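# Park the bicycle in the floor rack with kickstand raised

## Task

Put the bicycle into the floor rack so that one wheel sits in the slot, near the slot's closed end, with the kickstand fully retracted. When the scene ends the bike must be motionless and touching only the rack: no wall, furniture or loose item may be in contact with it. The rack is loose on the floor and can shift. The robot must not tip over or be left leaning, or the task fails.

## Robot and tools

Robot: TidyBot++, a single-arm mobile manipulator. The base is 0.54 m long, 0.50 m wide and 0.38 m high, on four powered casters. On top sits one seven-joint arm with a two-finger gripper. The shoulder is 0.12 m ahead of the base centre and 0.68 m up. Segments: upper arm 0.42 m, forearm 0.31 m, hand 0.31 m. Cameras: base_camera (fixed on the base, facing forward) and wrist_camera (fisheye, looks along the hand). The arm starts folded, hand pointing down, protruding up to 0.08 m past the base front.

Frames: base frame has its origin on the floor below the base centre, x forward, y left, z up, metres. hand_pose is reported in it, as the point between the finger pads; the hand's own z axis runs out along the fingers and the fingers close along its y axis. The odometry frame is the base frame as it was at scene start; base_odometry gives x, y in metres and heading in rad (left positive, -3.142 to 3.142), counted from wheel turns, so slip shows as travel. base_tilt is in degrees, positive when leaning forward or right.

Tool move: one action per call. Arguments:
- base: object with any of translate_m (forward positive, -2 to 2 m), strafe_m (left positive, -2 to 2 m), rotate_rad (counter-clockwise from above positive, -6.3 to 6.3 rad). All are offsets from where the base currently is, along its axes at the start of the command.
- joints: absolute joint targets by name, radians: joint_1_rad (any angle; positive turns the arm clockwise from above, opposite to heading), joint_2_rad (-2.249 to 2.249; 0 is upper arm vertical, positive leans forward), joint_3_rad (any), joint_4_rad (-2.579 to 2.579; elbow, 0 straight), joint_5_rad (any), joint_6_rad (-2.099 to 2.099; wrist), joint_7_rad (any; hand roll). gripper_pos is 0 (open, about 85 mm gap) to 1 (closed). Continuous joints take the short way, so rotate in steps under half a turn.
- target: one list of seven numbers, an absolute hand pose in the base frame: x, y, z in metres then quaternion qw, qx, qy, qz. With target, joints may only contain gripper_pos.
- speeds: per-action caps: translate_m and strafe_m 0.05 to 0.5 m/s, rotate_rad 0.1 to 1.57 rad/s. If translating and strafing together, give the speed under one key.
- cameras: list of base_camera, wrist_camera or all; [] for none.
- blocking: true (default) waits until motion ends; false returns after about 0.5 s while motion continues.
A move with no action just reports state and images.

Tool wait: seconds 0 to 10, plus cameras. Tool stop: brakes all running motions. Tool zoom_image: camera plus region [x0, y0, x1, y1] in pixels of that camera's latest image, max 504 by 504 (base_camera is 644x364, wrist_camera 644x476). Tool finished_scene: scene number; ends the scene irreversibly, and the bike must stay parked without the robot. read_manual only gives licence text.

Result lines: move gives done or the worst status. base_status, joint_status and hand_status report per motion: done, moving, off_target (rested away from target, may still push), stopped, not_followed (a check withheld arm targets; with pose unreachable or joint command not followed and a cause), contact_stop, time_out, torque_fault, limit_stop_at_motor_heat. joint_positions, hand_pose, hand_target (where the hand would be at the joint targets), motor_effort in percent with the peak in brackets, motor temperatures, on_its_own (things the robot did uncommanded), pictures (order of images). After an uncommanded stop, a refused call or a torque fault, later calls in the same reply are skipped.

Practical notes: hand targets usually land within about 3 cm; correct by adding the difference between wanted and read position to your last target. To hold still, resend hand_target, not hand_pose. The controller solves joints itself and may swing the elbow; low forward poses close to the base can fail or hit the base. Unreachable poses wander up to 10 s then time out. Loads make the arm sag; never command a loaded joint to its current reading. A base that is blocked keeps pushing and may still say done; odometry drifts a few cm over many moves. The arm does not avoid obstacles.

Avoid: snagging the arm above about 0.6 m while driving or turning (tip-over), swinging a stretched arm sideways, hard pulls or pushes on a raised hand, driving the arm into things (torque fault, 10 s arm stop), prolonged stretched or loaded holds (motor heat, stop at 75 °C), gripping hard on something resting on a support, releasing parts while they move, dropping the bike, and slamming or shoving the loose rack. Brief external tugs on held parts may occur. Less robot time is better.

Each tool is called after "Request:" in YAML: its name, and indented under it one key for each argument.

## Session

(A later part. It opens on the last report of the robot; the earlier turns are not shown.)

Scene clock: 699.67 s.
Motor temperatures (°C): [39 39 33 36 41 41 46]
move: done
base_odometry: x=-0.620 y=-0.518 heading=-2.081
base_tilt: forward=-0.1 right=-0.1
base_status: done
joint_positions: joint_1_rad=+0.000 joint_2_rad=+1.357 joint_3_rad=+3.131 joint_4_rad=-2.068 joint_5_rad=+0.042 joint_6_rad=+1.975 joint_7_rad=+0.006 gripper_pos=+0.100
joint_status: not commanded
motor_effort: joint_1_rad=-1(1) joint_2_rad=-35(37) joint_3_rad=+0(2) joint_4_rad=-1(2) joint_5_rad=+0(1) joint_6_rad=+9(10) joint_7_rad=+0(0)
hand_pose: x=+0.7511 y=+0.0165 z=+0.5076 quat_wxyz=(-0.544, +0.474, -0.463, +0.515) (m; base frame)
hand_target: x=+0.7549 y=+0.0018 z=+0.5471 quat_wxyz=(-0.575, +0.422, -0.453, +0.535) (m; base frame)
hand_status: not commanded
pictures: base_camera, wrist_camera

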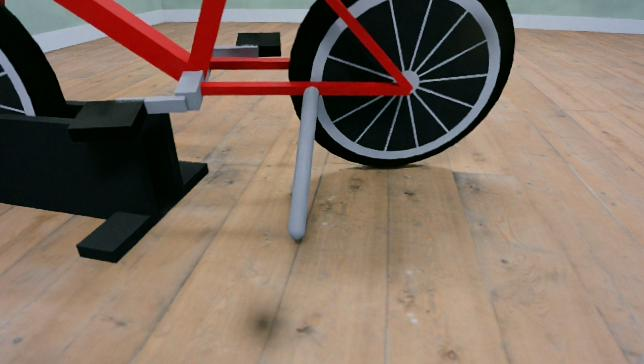

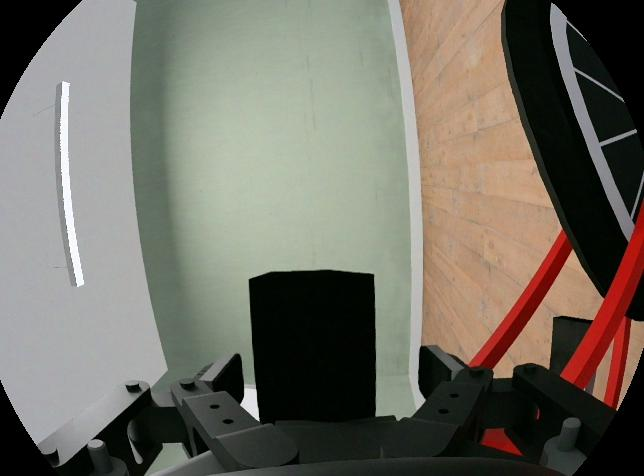

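Request:
move:
  joints: {"joint_2_rad":1.325}
  base: {"translate_m":0.015}
  cameras: []

Request:
move:
  joints: {"gripper_pos":1.0}

Scene clock: 705.53 s.
Motor temperatures (°C): [39 39 33 36 41 41 46]
move: done
base_odometry: x=-0.628 y=-0.531 heading=-2.082
base_tilt: forward=-0.1 right=+0.0
base_status: done
joint_positions: joint_1_rad=+0.000 joint_2_rad=+1.347 joint_3_rad=+3.131 joint_4_rad=-2.063 joint_5_rad=+0.042 joint_6_rad=+1.975 joint_7_rad=+0.006 gripper_pos=+0.100
joint_status: all done
motor_effort: joint_1_rad=-1(2) joint_2_rad=-35(37) joint_3_rad=+1(1) joint_4_rad=+0(2) joint_5_rad=+1(1) joint_6_rad=+9(10) joint_7_rad=+0(0)
hand_pose: x=+0.7539 y=+0.0165 z=+0.5145 quat_wxyz=(-0.547, +0.470, -0.459, +0.518) (m; base frame)
hand_target: x=+0.7563 y=+0.0018 z=+0.5541 quat_wxyz=(-0.577, +0.419, -0.450, +0.537) (m; base frame)
hand_status: not commanded
pictures: none
No camera images: "cameras" was empty.

Scene clock: 706.57 s.
Motor temperatures (°C): [39 39 33 36 41 41 46]
move: off_target
base_odometry: x=-0.628 y=-0.531 heading=-2.082
base_tilt: forward=+0.0 right=+0.0
base_status: not commanded
joint_positions: joint_1_rad=+0.000 joint_2_rad=+1.346 joint_3_rad=+3.131 joint_4_rad=-2.063 joint_5_rad=+0.042 joint_6_rad=+1.979 joint_7_rad=+0.005 gripper_pos=+0.433
joint_status: gripper_pos off_target (ended at +0.433, target +1.000)
motor_effort: joint_1_rad=+0(1) joint_2_rad=-38(41) joint_3_rad=+0(1) joint_4_rad=+2(4) joint_5_rad=+0(1) joint_6_rad=+12(14) joint_7_rad=+0(1)
hand_pose: x=+0.7539 y=+0.0164 z=+0.5164 quat_wxyz=(-0.549, +0.469, -0.458, +0.519) (m; base frame)
hand_target: x=+0.7563 y=+0.0018 z=+0.5541 quat_wxyz=(-0.577, +0.419, -0.450, +0.537) (m; base frame)
hand_status: not commanded
pictures: base_camera, wrist_camera

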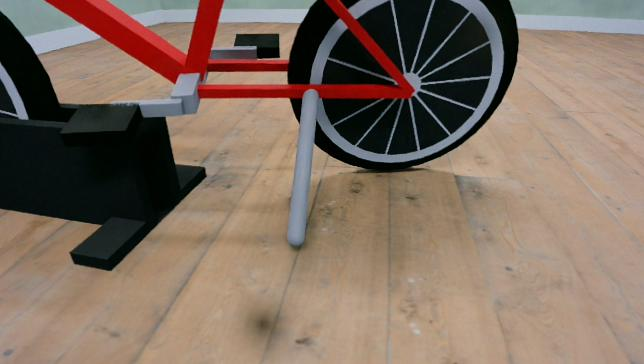

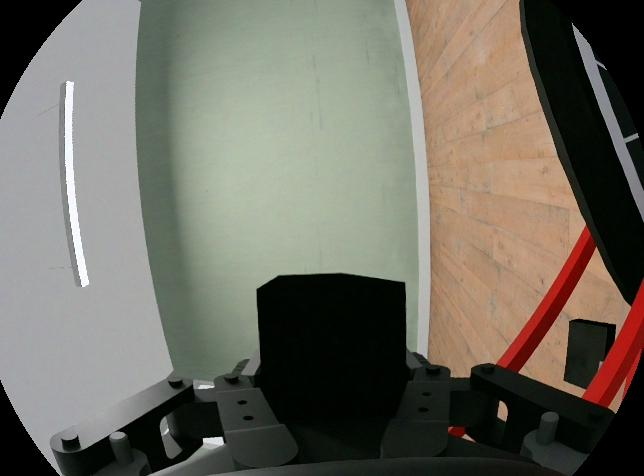

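Request:
move:
  base: {"translate_m":0.06}
  speeds: {"translate_m":0.08}
  joints: {"joint_2_rad":1.24,"joint_4_rad":-2.11,"joint_6_rad":1.92}

Scene clock: 721.87 s.
Motor temperatures (°C): [39 39 33 36 41 41 46]
move: off_target
base_odometry: x=-0.657 y=-0.584 heading=-2.083
base_tilt: forward=-0.1 right=+0.0
base_status: done
joint_positions: joint_1_rad=-0.002 joint_2_rad=+1.281 joint_3_rad=+3.132 joint_4_rad=-2.130 joint_5_rad=+0.042 joint_6_rad=+1.939 joint_7_rad=+0.003 gripper_pos=+0.514
joint_status: joint_2_rad off_target (ended at +1.281, target +1.240); the others done
on_its_own: gripper_pos moved +0.081 toward your old target +1.000
motor_effort: joint_1_rad=+0(2) joint_2_rad=-40(43) joint_3_rad=+1(1) joint_4_rad=+3(9) joint_5_rad=+0(1) joint_6_rad=+10(13) joint_7_rad=+0(3)
hand_pose: x=+0.7480 y=+0.0174 z=+0.5301 quat_wxyz=(-0.540, +0.481, -0.468, +0.508) (m; base frame)
hand_target: x=+0.7601 y=+0.0019 z=+0.5546 quat_wxyz=(-0.553, +0.447, -0.480, +0.514) (m; base frame)
hand_status: not commanded
pictures: base_camera, wrist_camera

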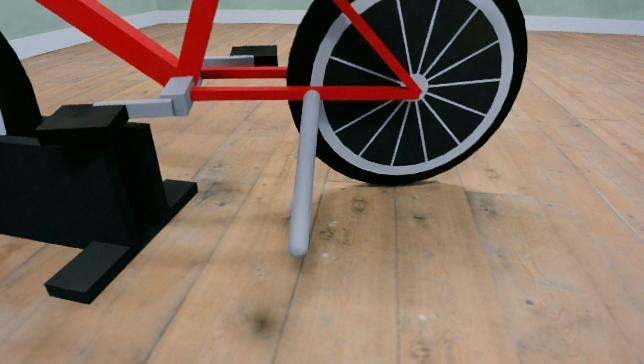

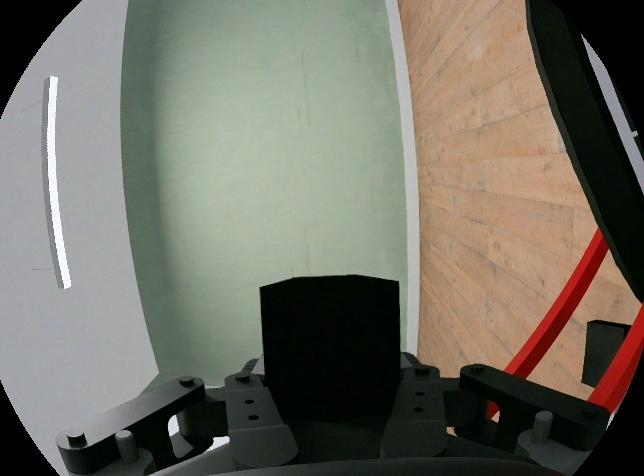

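Request:
move:
  base: {"translate_m":0.06}
  speeds: {"translate_m":0.08}
  joints: {"joint_2_rad":1.18,"joint_4_rad":-2.146,"joint_6_rad":1.83}

Scene clock: 729.73 s.
Motor temperatures (°C): [39 39 33 36 41 41 46]
move: off_target
base_odometry: x=-0.687 y=-0.636 heading=-2.084
base_tilt: forward=-0.1 right=+0.0
base_status: done
joint_positions: joint_1_rad=+0.007 joint_2_rad=+1.214 joint_3_rad=+3.133 joint_4_rad=-2.186 joint_5_rad=+0.041 joint_6_rad=+1.873 joint_7_rad=-0.007 gripper_pos=+0.526
joint_status: joint_4_rad off_target (ended at -2.186, target -2.146); the others done
motor_effort: joint_1_rad=-4(5) joint_2_rad=-38(42) joint_3_rad=+0(2) joint_4_rad=+8(12) joint_5_rad=+1(2) joint_6_rad=+9(12) joint_7_rad=+1(2)
hand_pose: x=+0.7436 y=+0.0122 z=+0.5386 quat_wxyz=(-0.526, +0.491, -0.487, +0.495) (m; base frame)
hand_target: x=+0.7608 y=+0.0019 z=+0.5563 quat_wxyz=(-0.537, +0.464, -0.498, +0.499) (m; base frame)
hand_status: not commanded
pictures: base_camera, wrist_camera

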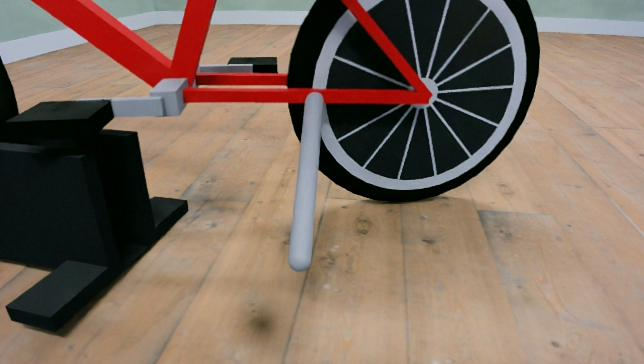

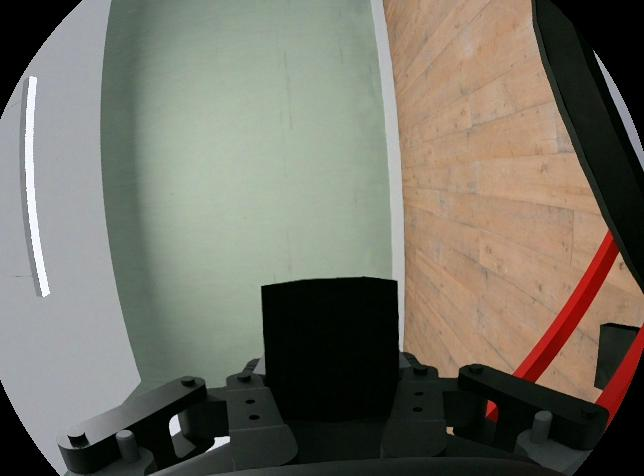

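Request:
zoom_image:
  camera: "base_camera"
  region: [200, 60, 540, 320]

Scaled by 1.482.

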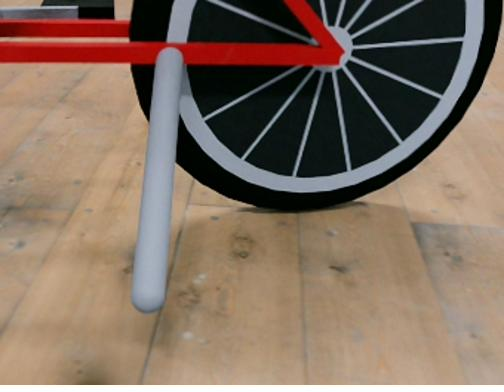

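Request:
move:
  base: {"translate_m":0.04}
  speeds: {"translate_m":0.08}

Request:
move:
  joints: {"gripper_pos":0.1}

Scene clock: 739.23 s.
Motor temperatures (°C): [39 39 33 36 41 41 46]
move: done
base_odometry: x=-0.706 y=-0.670 heading=-2.085
base_tilt: forward=+0.0 right=+0.0
base_status: done
joint_positions: joint_1_rad=+0.013 joint_2_rad=+1.187 joint_3_rad=+3.133 joint_4_rad=-2.231 joint_5_rad=+0.039 joint_6_rad=+1.857 joint_7_rad=-0.021 gripper_pos=+0.528
joint_status: not commanded
motor_effort: joint_1_rad=-3(7) joint_2_rad=-31(41) joint_3_rad=+1(2) joint_4_rad=+17(19) joint_5_rad=+1(3) joint_6_rad=+12(15) joint_7_rad=+4(4)
hand_pose: x=+0.7345 y=+0.0082 z=+0.5402 quat_wxyz=(-0.519, +0.494, -0.500, +0.485) (m; base frame)
hand_target: x=+0.7608 y=+0.0019 z=+0.5563 quat_wxyz=(-0.537, +0.464, -0.498, +0.499) (m; base frame)
hand_status: not commanded
pictures: base_camera, wrist_camera

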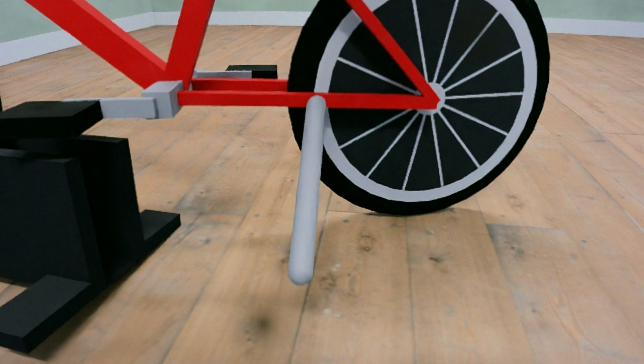

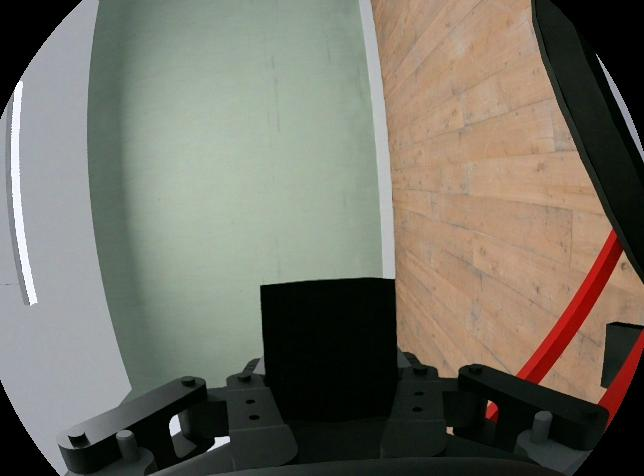

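Scene clock: 740.27 s.
Motor temperatures (°C): [39 39 33 36 41 41 46]
move: done
base_odometry: x=-0.706 y=-0.670 heading=-2.085
base_tilt: forward=-0.1 right=+0.0
base_status: not commanded
joint_positions: joint_1_rad=+0.010 joint_2_rad=+1.202 joint_3_rad=+3.134 joint_4_rad=-2.180 joint_5_rad=+0.039 joint_6_rad=+1.856 joint_7_rad=-0.021 gripper_pos=+0.100
joint_status: all done
on_its_own: joint_4_rad moved +0.050 to your old target -2.146
motor_effort: joint_1_rad=-2(4) joint_2_rad=-38(40) joint_3_rad=+0(2) joint_4_rad=+4(18) joint_5_rad=+1(2) joint_6_rad=+10(14) joint_7_rad=+0(4)
hand_pose: x=+0.7473 y=+0.0095 z=+0.5425 quat_wxyz=(-0.528, +0.487, -0.490, +0.494) (m; base frame)
hand_target: x=+0.7608 y=+0.0019 z=+0.5563 quat_wxyz=(-0.537, +0.464, -0.498, +0.499) (m; base frame)
hand_status: not commanded
pictures: base_camera, wrist_camera

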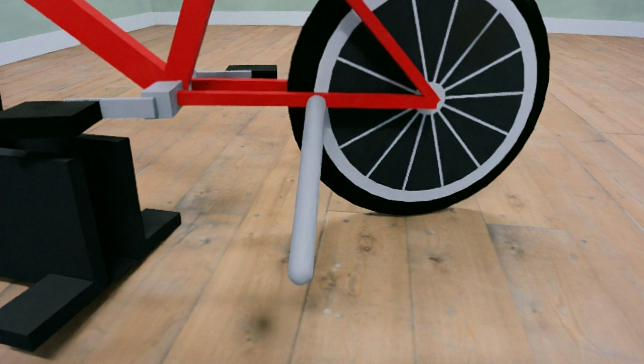

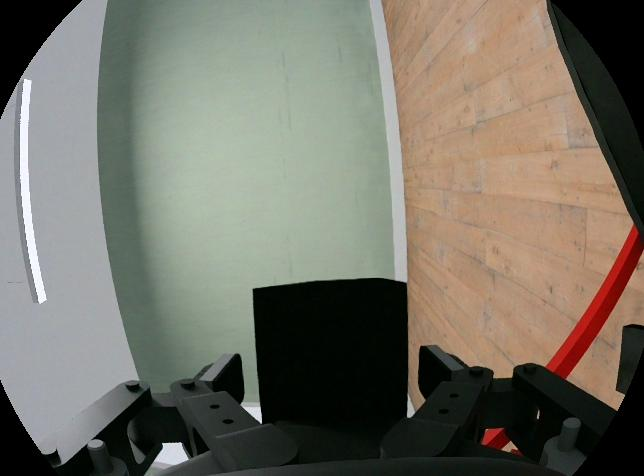

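Request:
move:
  base: {"translate_m":-0.15}
  speeds: {"translate_m":0.15}

Scene clock: 747.23 s.
Motor temperatures (°C): [39 39 33 36 41 41 46]
move: done
base_odometry: x=-0.632 y=-0.540 heading=-2.085
base_tilt: forward=-0.1 right=+0.0
base_status: done
joint_positions: joint_1_rad=+0.001 joint_2_rad=+1.214 joint_3_rad=+3.134 joint_4_rad=-2.166 joint_5_rad=+0.039 joint_6_rad=+1.846 joint_7_rad=-0.021 gripper_pos=+0.100
joint_status: not commanded
motor_effort: joint_1_rad=-1(2) joint_2_rad=-40(45) joint_3_rad=+0(2) joint_4_rad=+4(9) joint_5_rad=+1(2) joint_6_rad=+13(18) joint_7_rad=+0(0)
hand_pose: x=+0.7498 y=+0.0148 z=+0.5353 quat_wxyz=(-0.528, +0.491, -0.490, +0.490) (m; base frame)
hand_target: x=+0.7608 y=+0.0019 z=+0.5563 quat_wxyz=(-0.537, +0.464, -0.498, +0.499) (m; base frame)
hand_status: not commanded
pictures: base_camera, wrist_camera

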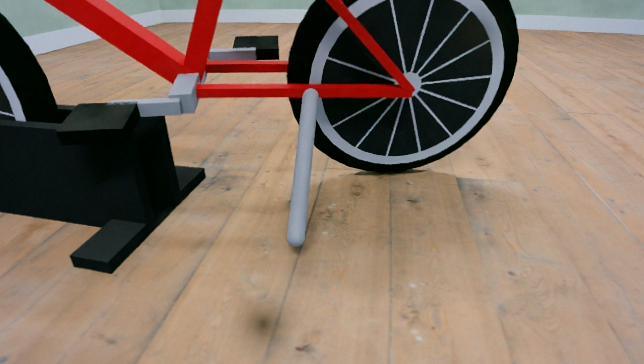

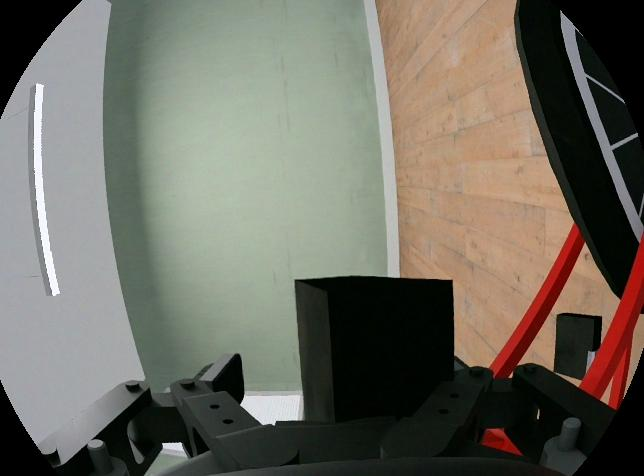

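Request:
move:
  base: {"translate_m":-0.06}
  speeds: {"translate_m":0.15}
  cameras: []

Request:
move:
  joints: {"joint_2_rad":1.33,"joint_4_rad":-2.05,"joint_6_rad":2.05,"joint_7_rad":0.0}

Scene clock: 763.30 s.
Motor temperatures (°C): [39 39 33 36 41 41 46]
move: done
base_odometry: x=-0.603 y=-0.487 heading=-2.085
base_tilt: forward=-0.1 right=+0.0
base_status: done
joint_positions: joint_1_rad=+0.001 joint_2_rad=+1.201 joint_3_rad=+3.134 joint_4_rad=-2.161 joint_5_rad=+0.039 joint_6_rad=+1.828 joint_7_rad=-0.021 gripper_pos=+0.100
joint_status: not commanded
motor_effort: joint_1_rad=-1(2) joint_2_rad=-38(46) joint_3_rad=+0(1) joint_4_rad=+4(8) joint_5_rad=+0(2) joint_6_rad=+10(20) joint_7_rad=+0(0)
hand_pose: x=+0.7533 y=+0.0150 z=+0.5384 quat_wxyz=(-0.528, +0.491, -0.490, +0.489) (m; base frame)
hand_target: x=+0.7608 y=+0.0019 z=+0.5563 quat_wxyz=(-0.537, +0.464, -0.498, +0.499) (m; base frame)
hand_status: not commanded
pictures: none
No camera images: "cameras" was empty.

Scene clock: 764.37 s.
Motor temperatures (°C): [39 39 33 36 41 41 46]
move: done
base_odometry: x=-0.603 y=-0.487 heading=-2.085
base_tilt: forward=-0.1 right=+0.0
base_status: not commanded
joint_positions: joint_1_rad=+0.001 joint_2_rad=+1.327 joint_3_rad=+3.134 joint_4_rad=-2.072 joint_5_rad=+0.039 joint_6_rad=+1.971 joint_7_rad=-0.021 gripper_pos=+0.100
joint_status: all done
motor_effort: joint_1_rad=+0(1) joint_2_rad=-35(38) joint_3_rad=+1(1) joint_4_rad=+0(5) joint_5_rad=+0(1) joint_6_rad=+9(11) joint_7_rad=+0(1)
hand_pose: x=+0.7552 y=+0.0140 z=+0.5239 quat_wxyz=(-0.554, +0.462, -0.464, +0.514) (m; base frame)
hand_target: x=+0.7557 y=+0.0018 z=+0.5509 quat_wxyz=(-0.557, +0.436, -0.437, +0.556) (m; base frame)
hand_status: not commanded
pictures: base_camera, wrist_camera

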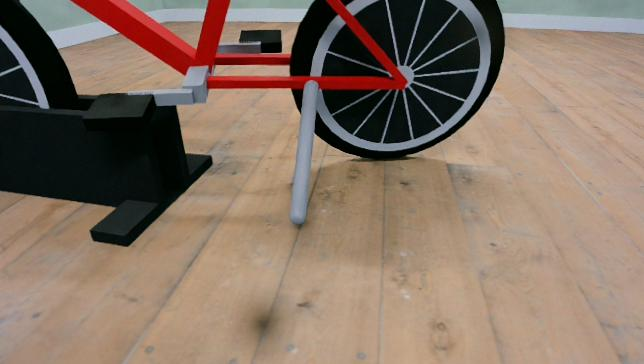

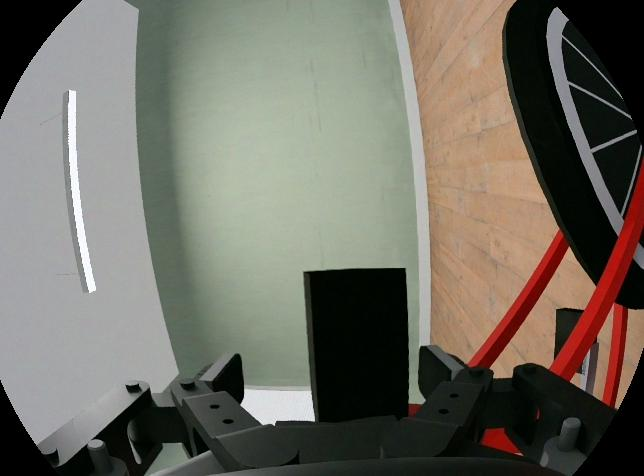

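Request:
move:
  joints: {"joint_2_rad":1.352}
  cameras: []

Request:
move:
  base: {"translate_m":0.05}
  speeds: {"translate_m":0.1}

Scene clock: 767.87 s.
Motor temperatures (°C): [39 39 33 36 41 41 46]
move: done
base_odometry: x=-0.603 y=-0.487 heading=-2.085
base_tilt: forward=-0.1 right=+0.0
base_status: not commanded
joint_positions: joint_1_rad=+0.001 joint_2_rad=+1.344 joint_3_rad=+3.134 joint_4_rad=-2.072 joint_5_rad=+0.039 joint_6_rad=+1.974 joint_7_rad=-0.021 gripper_pos=+0.100
joint_status: all done
motor_effort: joint_1_rad=+0(1) joint_2_rad=-36(37) joint_3_rad=+0(2) joint_4_rad=-1(2) joint_5_rad=+0(1) joint_6_rad=+9(10) joint_7_rad=+0(0)
hand_pose: x=+0.7523 y=+0.0140 z=+0.5140 quat_wxyz=(-0.551, +0.466, -0.467, +0.511) (m; base frame)
hand_target: x=+0.7527 y=+0.0018 z=+0.5370 quat_wxyz=(-0.552, +0.442, -0.443, +0.551) (m; base frame)
hand_status: not commanded
pictures: none
No camera images: "cameras" was empty.

Scene clock: 768.93 s.
Motor temperatures (°C): [39 39 33 36 41 41 46]
move: done
base_odometry: x=-0.628 y=-0.531 heading=-2.086
base_tilt: forward=+0.0 right=+0.0
base_status: done
joint_positions: joint_1_rad=+0.001 joint_2_rad=+1.345 joint_3_rad=+3.134 joint_4_rad=-2.069 joint_5_rad=+0.039 joint_6_rad=+1.975 joint_7_rad=-0.021 gripper_pos=+0.100
joint_status: not commanded
motor_effort: joint_1_rad=-1(3) joint_2_rad=-36(37) joint_3_rad=+0(2) joint_4_rad=+0(2) joint_5_rad=+0(1) joint_6_rad=+10(10) joint_7_rad=+0(0)
hand_pose: x=+0.7529 y=+0.0140 z=+0.5143 quat_wxyz=(-0.551, +0.465, -0.467, +0.512) (m; base frame)
hand_target: x=+0.7527 y=+0.0018 z=+0.5370 quat_wxyz=(-0.552, +0.442, -0.443, +0.551) (m; base frame)
hand_status: not commanded
pictures: base_camera, wrist_camera

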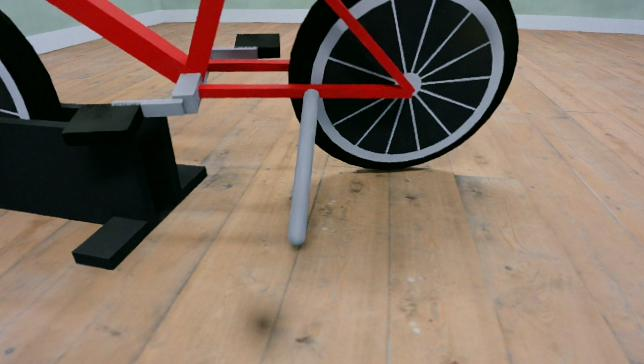

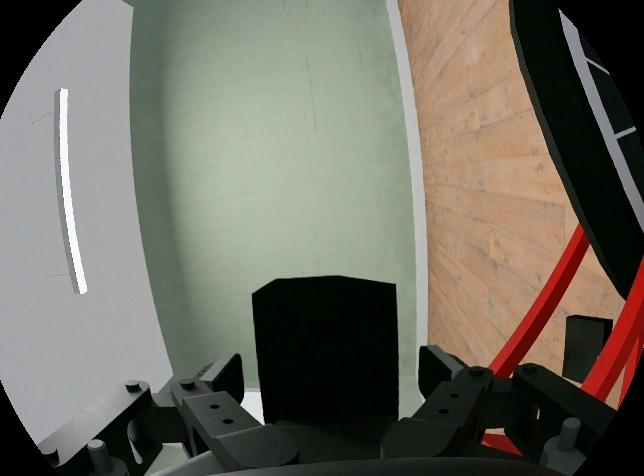

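Request:
move:
  joints: {"gripper_pos":1.0}
  cameras: []

Request:
move:
  base: {"translate_m":0.06}
  speeds: {"translate_m":0.08}
  joints: {"joint_2_rad":1.24,"joint_4_rad":-2.11,"joint_6_rad":1.90}
  cameras: []

Request:
move:
  base: {"translate_m":0.05}
  speeds: {"translate_m":0.08}
  joints: {"joint_2_rad":1.18,"joint_4_rad":-2.146,"joint_6_rad":1.80}

Scene clock: 775.33 s.
Motor temperatures (°C): [39 39 33 36 41 41 46]
move: off_target
base_odometry: x=-0.628 y=-0.531 heading=-2.086
base_tilt: forward=-0.1 right=+0.0
base_status: not commanded
joint_positions: joint_1_rad=-0.002 joint_2_rad=+1.348 joint_3_rad=+3.141 joint_4_rad=-2.068 joint_5_rad=+0.038 joint_6_rad=+1.985 joint_7_rad=-0.004 gripper_pos=+0.492
joint_status: gripper_pos off_target (ended at +0.492, target +1.000)
motor_effort: joint_1_rad=+0(3) joint_2_rad=-36(38) joint_3_rad=+1(4) joint_4_rad=-1(2) joint_5_rad=+0(2) joint_6_rad=+8(11) joint_7_rad=-1(10)
hand_pose: x=+0.7523 y=+0.0138 z=+0.5161 quat_wxyz=(-0.548, +0.469, -0.458, +0.520) (m; base frame)
hand_target: x=+0.7527 y=+0.0018 z=+0.5370 quat_wxyz=(-0.552, +0.442, -0.443, +0.551) (m; base frame)
hand_status: not commanded
pictures: none
No camera images: "cameras" was empty.

Scene clock: 776.57 s.
Motor temperatures (°C): [39 39 33 36 41 41 46]
move: off_target
base_odometry: x=-0.657 y=-0.583 heading=-2.086
base_tilt: forward=+0.0 right=+0.0
base_status: done
joint_positions: joint_1_rad=+0.000 joint_2_rad=+1.282 joint_3_rad=+3.141 joint_4_rad=-2.120 joint_5_rad=+0.038 joint_6_rad=+1.936 joint_7_rad=-0.004 gripper_pos=+0.514
joint_status: joint_2_rad off_target (ended at +1.282, target +1.240); the others done
motor_effort: joint_1_rad=+0(4) joint_2_rad=-39(40) joint_3_rad=+1(2) joint_4_rad=+3(8) joint_5_rad=+0(2) joint_6_rad=+9(11) joint_7_rad=+0(1)
hand_pose: x=+0.7507 y=+0.0126 z=+0.5304 quat_wxyz=(-0.539, +0.478, -0.468, +0.512) (m; base frame)
hand_target: x=+0.7609 y=+0.0019 z=+0.5485 quat_wxyz=(-0.530, +0.469, -0.469, +0.529) (m; base frame)
hand_status: not commanded
pictures: none
No camera images: "cameras" was empty.

Scene clock: 777.70 s.
Motor temperatures (°C): [39 39 33 36 41 41 46]
move: done
base_odometry: x=-0.681 y=-0.626 heading=-2.086
base_tilt: forward=-0.1 right=+0.0
base_status: done
joint_positions: joint_1_rad=+0.009 joint_2_rad=+1.216 joint_3_rad=+3.141 joint_4_rad=-2.167 joint_5_rad=+0.038 joint_6_rad=+1.861 joint_7_rad=-0.004 gripper_pos=+0.522
joint_status: all done
motor_effort: joint_1_rad=-3(5) joint_2_rad=-37(41) joint_3_rad=+1(2) joint_4_rad=+5(9) joint_5_rad=+0(2) joint_6_rad=+7(10) joint_7_rad=+1(3)
hand_pose: x=+0.7491 y=+0.0071 z=+0.5377 quat_wxyz=(-0.522, +0.491, -0.484, +0.501) (m; base frame)
hand_target: x=+0.7614 y=+0.0020 z=+0.5470 quat_wxyz=(-0.512, +0.488, -0.489, +0.511) (m; base frame)
hand_status: not commanded
pictures: base_camera, wrist_camera

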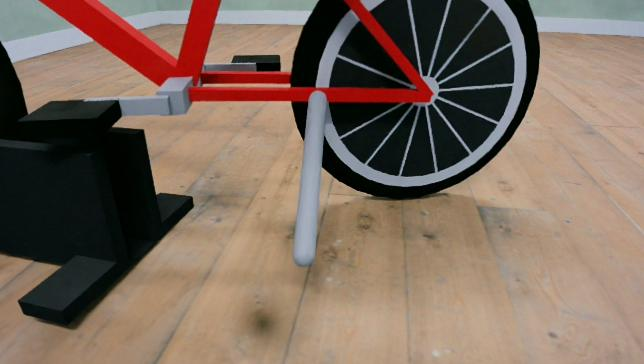

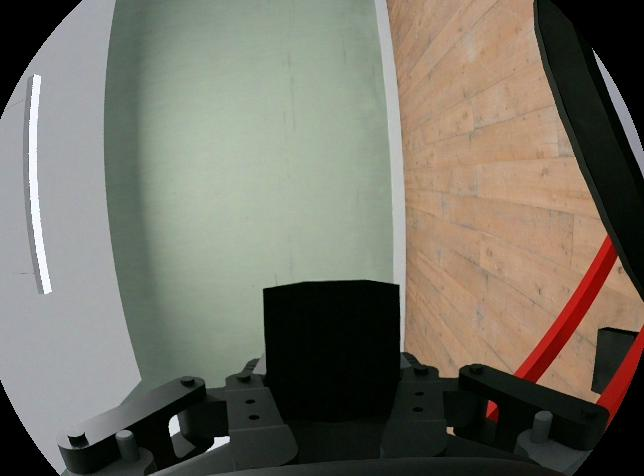

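Request:
move:
  base: {"translate_m":0.01}
  cameras: []

Request:
move:
  joints: {"gripper_pos":0.3}

Request:
wait:
  seconds: 1

Scene clock: 784.03 s.
Motor temperatures (°C): [39 39 33 36 41 41 46]
move: done
base_odometry: x=-0.686 y=-0.635 heading=-2.085
base_tilt: forward=+0.0 right=+0.0
base_status: done
joint_positions: joint_1_rad=+0.012 joint_2_rad=+1.207 joint_3_rad=+3.141 joint_4_rad=-2.181 joint_5_rad=+0.038 joint_6_rad=+1.854 joint_7_rad=-0.004 gripper_pos=+0.523
joint_status: not commanded
motor_effort: joint_1_rad=-4(5) joint_2_rad=-37(39) joint_3_rad=+0(1) joint_4_rad=+8(10) joint_5_rad=+1(2) joint_6_rad=+9(11) joint_7_rad=+3(3)
hand_pose: x=+0.7466 y=+0.0056 z=+0.5384 quat_wxyz=(-0.519, +0.493, -0.488, +0.499) (m; base frame)
hand_target: x=+0.7614 y=+0.0020 z=+0.5470 quat_wxyz=(-0.512, +0.488, -0.489, +0.511) (m; base frame)
hand_status: not commanded
pictures: none
No camera images: "cameras" was empty.

Scene clock: 785.27 s.
Motor temperatures (°C): [39 39 33 36 41 41 46]
move: done
base_odometry: x=-0.686 y=-0.635 heading=-2.085
base_tilt: forward=-0.1 right=+0.0
base_status: not commanded
joint_positions: joint_1_rad=+0.009 joint_2_rad=+1.209 joint_3_rad=+3.141 joint_4_rad=-2.177 joint_5_rad=+0.038 joint_6_rad=+1.844 joint_7_rad=-0.004 gripper_pos=+0.300
joint_status: all done
motor_effort: joint_1_rad=-2(4) joint_2_rad=-39(42) joint_3_rad=-1(1) joint_4_rad=+6(11) joint_5_rad=+1(2) joint_6_rad=+11(13) joint_7_rad=+0(3)
hand_pose: x=+0.7476 y=+0.0075 z=+0.5347 quat_wxyz=(-0.518, +0.496, -0.489, +0.496) (m; base frame)
hand_target: x=+0.7614 y=+0.0020 z=+0.5470 quat_wxyz=(-0.512, +0.488, -0.489, +0.511) (m; base frame)
hand_status: not commanded
pictures: base_camera, wrist_camera

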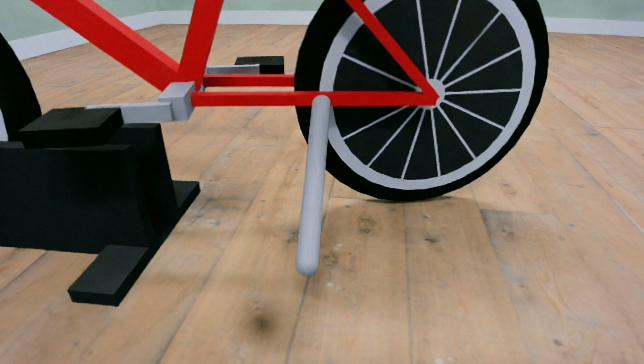

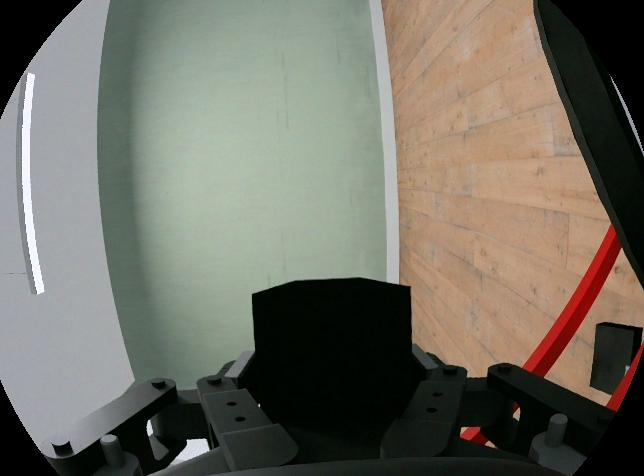

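Scene clock: 786.27 s.
Motor temperatures (°C): [39 39 33 36 41 41 46]
base_odometry: x=-0.686 y=-0.635 heading=-2.085
base_tilt: forward=-0.1 right=+0.0
base_status: not commanded
joint_positions: joint_1_rad=+0.009 joint_2_rad=+1.209 joint_3_rad=+3.141 joint_4_rad=-2.177 joint_5_rad=+0.038 joint_6_rad=+1.844 joint_7_rad=-0.004 gripper_pos=+0.300
joint_status: all done
motor_effort: joint_1_rad=-2(4) joint_2_rad=-39(42) joint_3_rad=-1(1) joint_4_rad=+6(11) joint_5_rad=+1(2) joint_6_rad=+11(13) joint_7_rad=+0(3)
hand_pose: x=+0.7476 y=+0.0075 z=+0.5347 quat_wxyz=(-0.518, +0.496, -0.489, +0.496) (m; base frame)
hand_target: x=+0.7614 y=+0.0020 z=+0.5470 quat_wxyz=(-0.512, +0.488, -0.489, +0.511) (m; base frame)
hand_status: not commanded
wait: 1.00 s; at rest by 0.27 s
pictures: base_camera, wrist_camera

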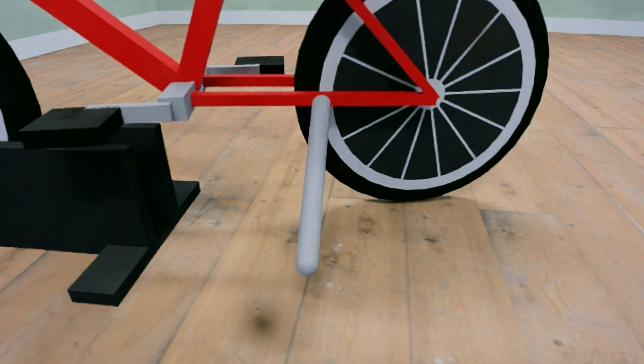

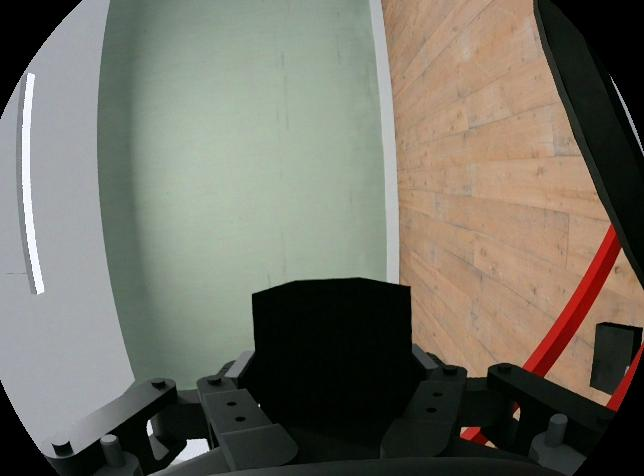

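Request:
move:
  base: {"translate_m":-0.015}
  speeds: {"translate_m":0.05}

Request:
move:
  base: {"translate_m":-0.02}
  speeds: {"translate_m":0.05}

Scene clock: 789.97 s.
Motor temperatures (°C): [39 39 33 36 41 41 46]
move: done
base_odometry: x=-0.679 y=-0.622 heading=-2.086
base_tilt: forward=+0.0 right=+0.0
base_status: done
joint_positions: joint_1_rad=+0.007 joint_2_rad=+1.208 joint_3_rad=+3.141 joint_4_rad=-2.167 joint_5_rad=+0.038 joint_6_rad=+1.838 joint_7_rad=-0.004 gripper_pos=+0.300
joint_status: not commanded
motor_effort: joint_1_rad=-1(3) joint_2_rad=-36(42) joint_3_rad=+1(1) joint_4_rad=+1(6) joint_5_rad=+0(2) joint_6_rad=+10(14) joint_7_rad=+0(0)
hand_pose: x=+0.7507 y=+0.0083 z=+0.5360 quat_wxyz=(-0.519, +0.495, -0.487, +0.497) (m; base frame)
hand_target: x=+0.7614 y=+0.0020 z=+0.5470 quat_wxyz=(-0.512, +0.488, -0.489, +0.511) (m; base frame)
hand_status: not commanded
pictures: base_camera, wrist_camera

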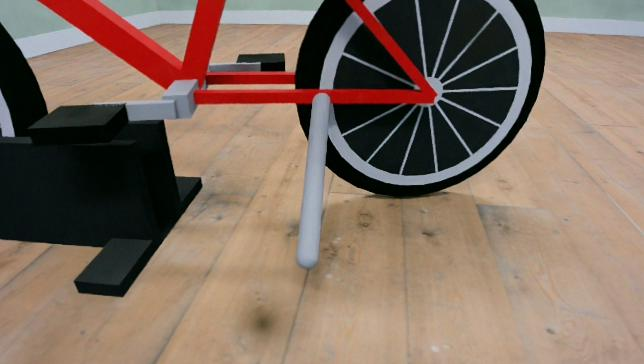

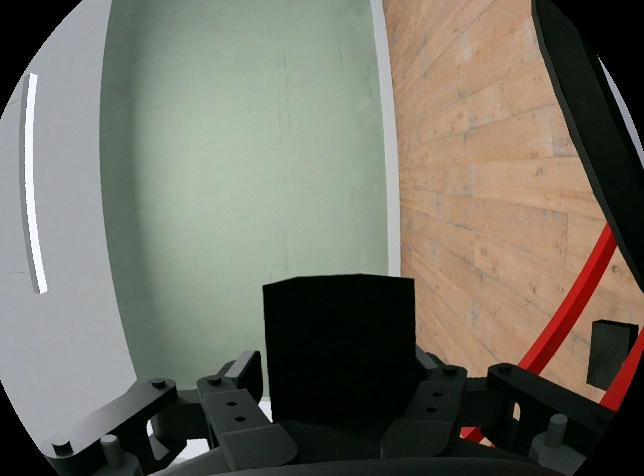

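Scene clock: 790.83 s.
Motor temperatures (°C): [39 39 33 36 41 41 46]
move: done
base_odometry: x=-0.669 y=-0.604 heading=-2.086
base_tilt: forward=+0.0 right=+0.0
base_status: done
joint_positions: joint_1_rad=+0.007 joint_2_rad=+1.203 joint_3_rad=+3.141 joint_4_rad=-2.165 joint_5_rad=+0.038 joint_6_rad=+1.838 joint_7_rad=-0.004 gripper_pos=+0.300
joint_status: not commanded
motor_effort: joint_1_rad=+0(2) joint_2_rad=-35(36) joint_3_rad=+0(1) joint_4_rad=+1(2) joint_5_rad=+0(1) joint_6_rad=+9(10) joint_7_rad=+0(0)
hand_pose: x=+0.7518 y=+0.0083 z=+0.5392 quat_wxyz=(-0.521, +0.494, -0.486, +0.499) (m; base frame)
hand_target: x=+0.7614 y=+0.0020 z=+0.5470 quat_wxyz=(-0.512, +0.488, -0.489, +0.511) (m; base frame)
hand_status: not commanded
pictures: base_camera, wrist_camera

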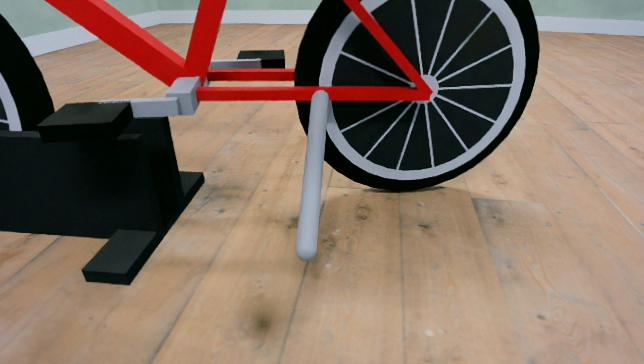

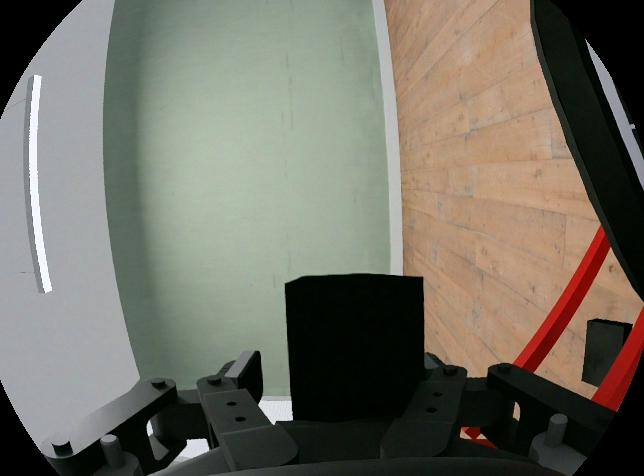

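Request:
move:
  base: {"translate_m":-0.03}
  speeds: {"translate_m":0.1}

Request:
wait:
  seconds: 0.5

Scene clock: 795.23 s.
Motor temperatures (°C): [39 39 33 36 41 41 46]
move: done
base_odometry: x=-0.654 y=-0.578 heading=-2.086
base_tilt: forward=+0.0 right=+0.0
base_status: done
joint_positions: joint_1_rad=+0.007 joint_2_rad=+1.202 joint_3_rad=+3.141 joint_4_rad=-2.164 joint_5_rad=+0.038 joint_6_rad=+1.838 joint_7_rad=-0.004 gripper_pos=+0.300
joint_status: not commanded
motor_effort: joint_1_rad=+0(1) joint_2_rad=-35(36) joint_3_rad=+0(2) joint_4_rad=-1(2) joint_5_rad=+0(1) joint_6_rad=+9(10) joint_7_rad=+0(0)
hand_pose: x=+0.7525 y=+0.0085 z=+0.5404 quat_wxyz=(-0.522, +0.493, -0.485, +0.500) (m; base frame)
hand_target: x=+0.7614 y=+0.0020 z=+0.5470 quat_wxyz=(-0.512, +0.488, -0.489, +0.511) (m; base frame)
hand_status: not commanded
pictures: base_camera, wrist_camera

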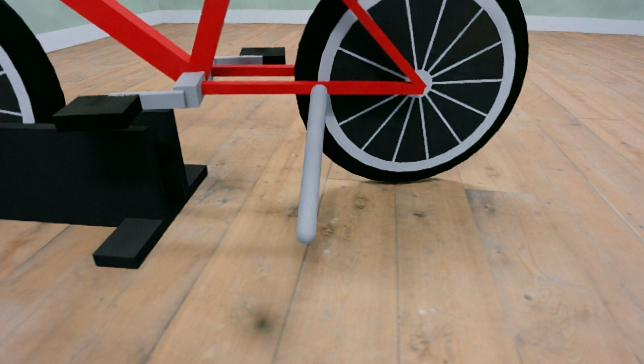

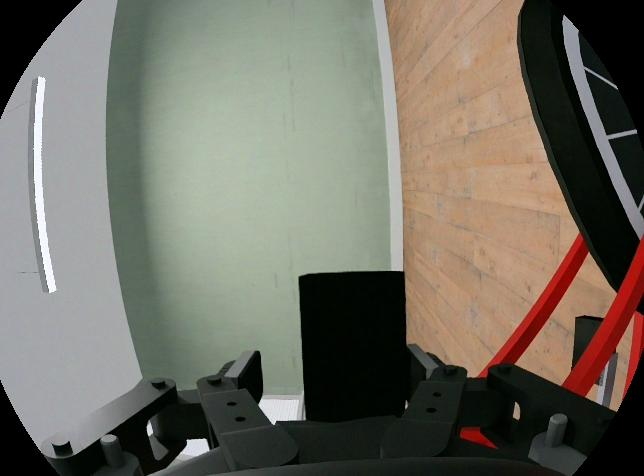

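Scene clock: 795.73 s.
Motor temperatures (°C): [39 39 33 36 41 41 46]
base_odometry: x=-0.654 y=-0.578 heading=-2.086
base_tilt: forward=+0.0 right=+0.0
base_status: done
joint_positions: joint_1_rad=+0.007 joint_2_rad=+1.202 joint_3_rad=+3.141 joint_4_rad=-2.164 joint_5_rad=+0.038 joint_6_rad=+1.838 joint_7_rad=-0.004 gripper_pos=+0.300
joint_status: not commanded
motor_effort: joint_1_rad=-1(1) joint_2_rad=-35(36) joint_3_rad=+1(2) joint_4_rad=+0(2) joint_5_rad=+0(1) joint_6_rad=+9(10) joint_7_rad=+0(0)
hand_pose: x=+0.7525 y=+0.0085 z=+0.5404 quat_wxyz=(-0.522, +0.493, -0.485, +0.500) (m; base frame)
hand_target: x=+0.7614 y=+0.0020 z=+0.5470 quat_wxyz=(-0.512, +0.488, -0.489, +0.511) (m; base frame)
hand_status: not commanded
wait: 0.50 s; at rest by 0.27 s
pictures: base_camera, wrist_camera

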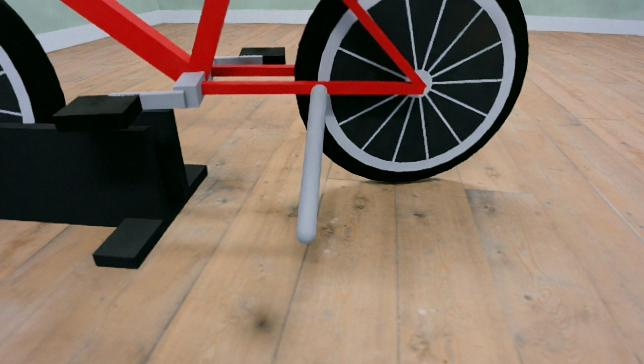

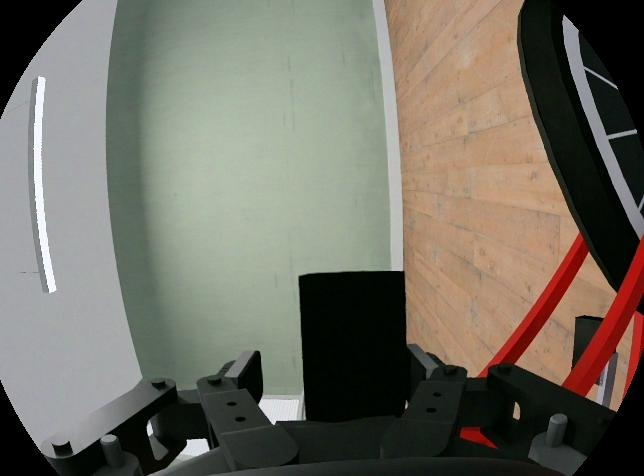

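Request:
move:
  base: {"translate_m":-0.3}
  speeds: {"translate_m":0.3}

Request:
move:
  base: {"strafe_m":0.07}
  joints: {"joint_1_rad":0.0,"joint_2_rad":1.717,"joint_3_rad":3.14,"joint_4_rad":-1.47,"joint_5_rad":0.03,"joint_6_rad":0.925,"joint_7_rad":1.57,"gripper_pos":1.0}

Scene clock: 821.77 s.
Motor temperatures (°C): [39 39 33 36 41 41 46]
move: done
base_odometry: x=-0.506 y=-0.317 heading=-2.086
base_tilt: forward=-0.1 right=+0.0
base_status: done
joint_positions: joint_1_rad=+0.005 joint_2_rad=+1.200 joint_3_rad=+3.141 joint_4_rad=-2.161 joint_5_rad=+0.038 joint_6_rad=+1.838 joint_7_rad=-0.004 gripper_pos=+0.300
joint_status: not commanded
motor_effort: joint_1_rad=-1(2) joint_2_rad=-35(38) joint_3_rad=+1(2) joint_4_rad=+1(2) joint_5_rad=+0(1) joint_6_rad=+9(10) joint_7_rad=+0(0)
hand_pose: x=+0.7535 y=+0.0096 z=+0.5422 quat_wxyz=(-0.523, +0.492, -0.483, +0.500) (m; base frame)
hand_target: x=+0.7614 y=+0.0020 z=+0.5470 quat_wxyz=(-0.512, +0.488, -0.489, +0.511) (m; base frame)
hand_status: not commanded
pictures: base_camera, wrist_camera

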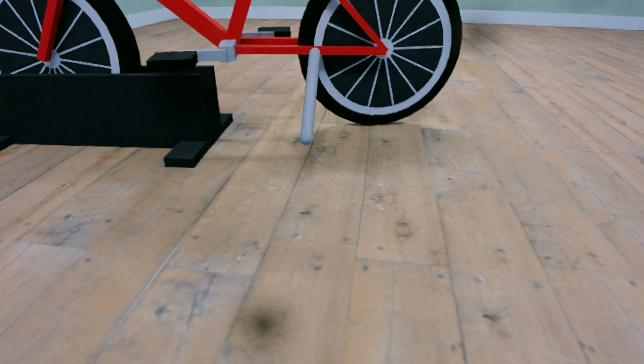

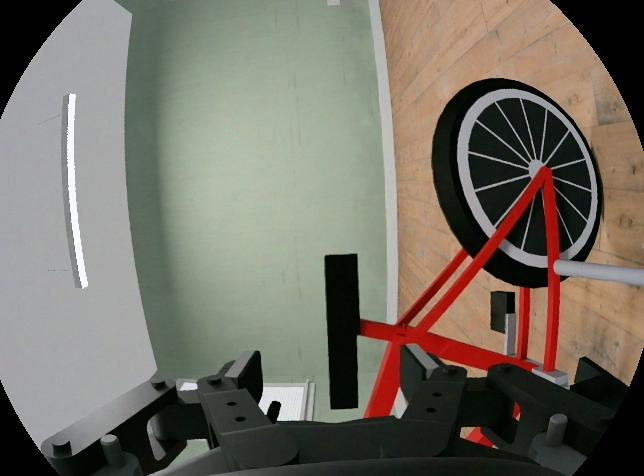

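Scene clock: 824.27 s.
Motor temperatures (°C): [39 39 33 36 41 41 46]
move: done
base_odometry: x=-0.445 y=-0.351 heading=-2.086
base_tilt: forward=+0.0 right=+0.0
base_status: done
joint_positions: joint_1_rad=-0.002 joint_2_rad=+1.716 joint_3_rad=+3.141 joint_4_rad=-1.496 joint_5_rad=+0.038 joint_6_rad=+0.996 joint_7_rad=+1.490 gripper_pos=+0.999
joint_status: all done
motor_effort: joint_1_rad=-1(5) joint_2_rad=-38(41) joint_3_rad=+1(3) joint_4_rad=+2(3) joint_5_rad=+0(2) joint_6_rad=+8(11) joint_7_rad=+0(1)
hand_pose: x=+0.7616 y=+0.0132 z=+0.1200 quat_wxyz=(-0.028, +0.895, -0.019, +0.446) (m; base frame)
hand_target: x=+0.7607 y=+0.0096 z=+0.1081 quat_wxyz=(-0.008, +0.905, +0.012, +0.426) (m; base frame)
hand_status: not commanded
pictures: base_camera, wrist_camera

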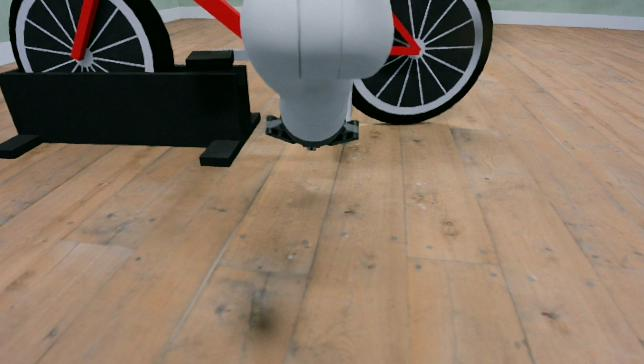

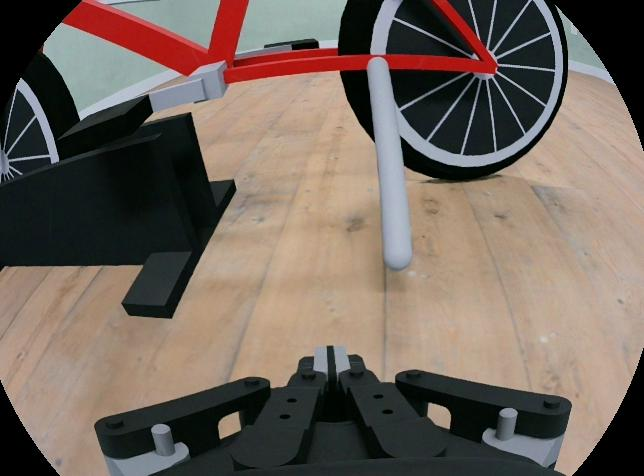

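Request:
move:
  joints: {"joint_6_rad":0.86,"joint_7_rad":1.65}
  cameras: []

Request:
move:
  base: {"translate_m":0.21}
  speeds: {"translate_m":0.2}

Scene clock: 833.67 s.
Motor temperatures (°C): [39 39 33 36 41 41 46]
move: done
base_odometry: x=-0.445 y=-0.351 heading=-2.086
base_tilt: forward=-0.1 right=+0.0
base_status: not commanded
joint_positions: joint_1_rad=-0.002 joint_2_rad=+1.719 joint_3_rad=+3.141 joint_4_rad=-1.493 joint_5_rad=+0.038 joint_6_rad=+0.919 joint_7_rad=+1.587 gripper_pos=+0.999
joint_status: all done
motor_effort: joint_1_rad=+0(1) joint_2_rad=-38(41) joint_3_rad=+1(1) joint_4_rad=+2(3) joint_5_rad=+0(1) joint_6_rad=+6(8) joint_7_rad=+0(0)
hand_pose: x=+0.7466 y=+0.0126 z=+0.1004 quat_wxyz=(-0.006, +0.911, +0.025, +0.412) (m; base frame)
hand_target: x=+0.7473 y=+0.0092 z=+0.0929 quat_wxyz=(+0.008, +0.917, +0.049, +0.396) (m; base frame)
hand_status: not commanded
pictures: none
No camera images: "cameras" was empty.

Scene clock: 835.43 s.
Motor temperatures (°C): [39 40 33 36 41 41 46]
move: done
base_odometry: x=-0.549 y=-0.534 heading=-2.085
base_tilt: forward=-0.1 right=+0.0
base_status: done
joint_positions: joint_1_rad=-0.002 joint_2_rad=+1.720 joint_3_rad=+3.141 joint_4_rad=-1.486 joint_5_rad=+0.038 joint_6_rad=+0.919 joint_7_rad=+1.587 gripper_pos=+0.999
joint_status: not commanded
motor_effort: joint_1_rad=-1(1) joint_2_rad=-38(40) joint_3_rad=+1(1) joint_4_rad=+2(3) joint_5_rad=+0(1) joint_6_rad=+7(8) joint_7_rad=+0(0)
hand_pose: x=+0.7492 y=+0.0126 z=+0.1011 quat_wxyz=(-0.006, +0.910, +0.025, +0.414) (m; base frame)
hand_target: x=+0.7473 y=+0.0092 z=+0.0929 quat_wxyz=(+0.008, +0.917, +0.049, +0.396) (m; base frame)
hand_status: not commanded
pictures: base_camera, wrist_camera

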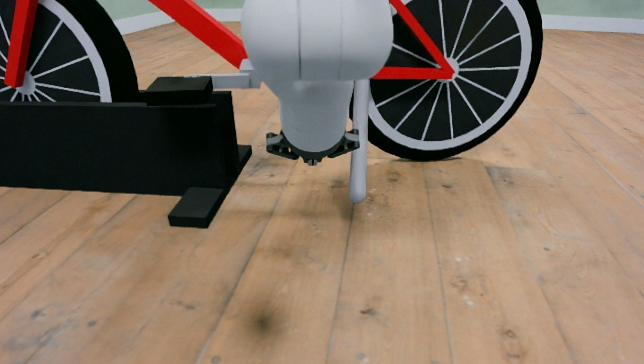

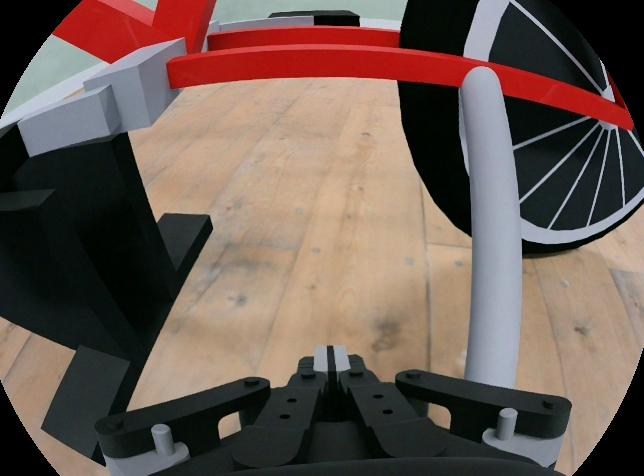

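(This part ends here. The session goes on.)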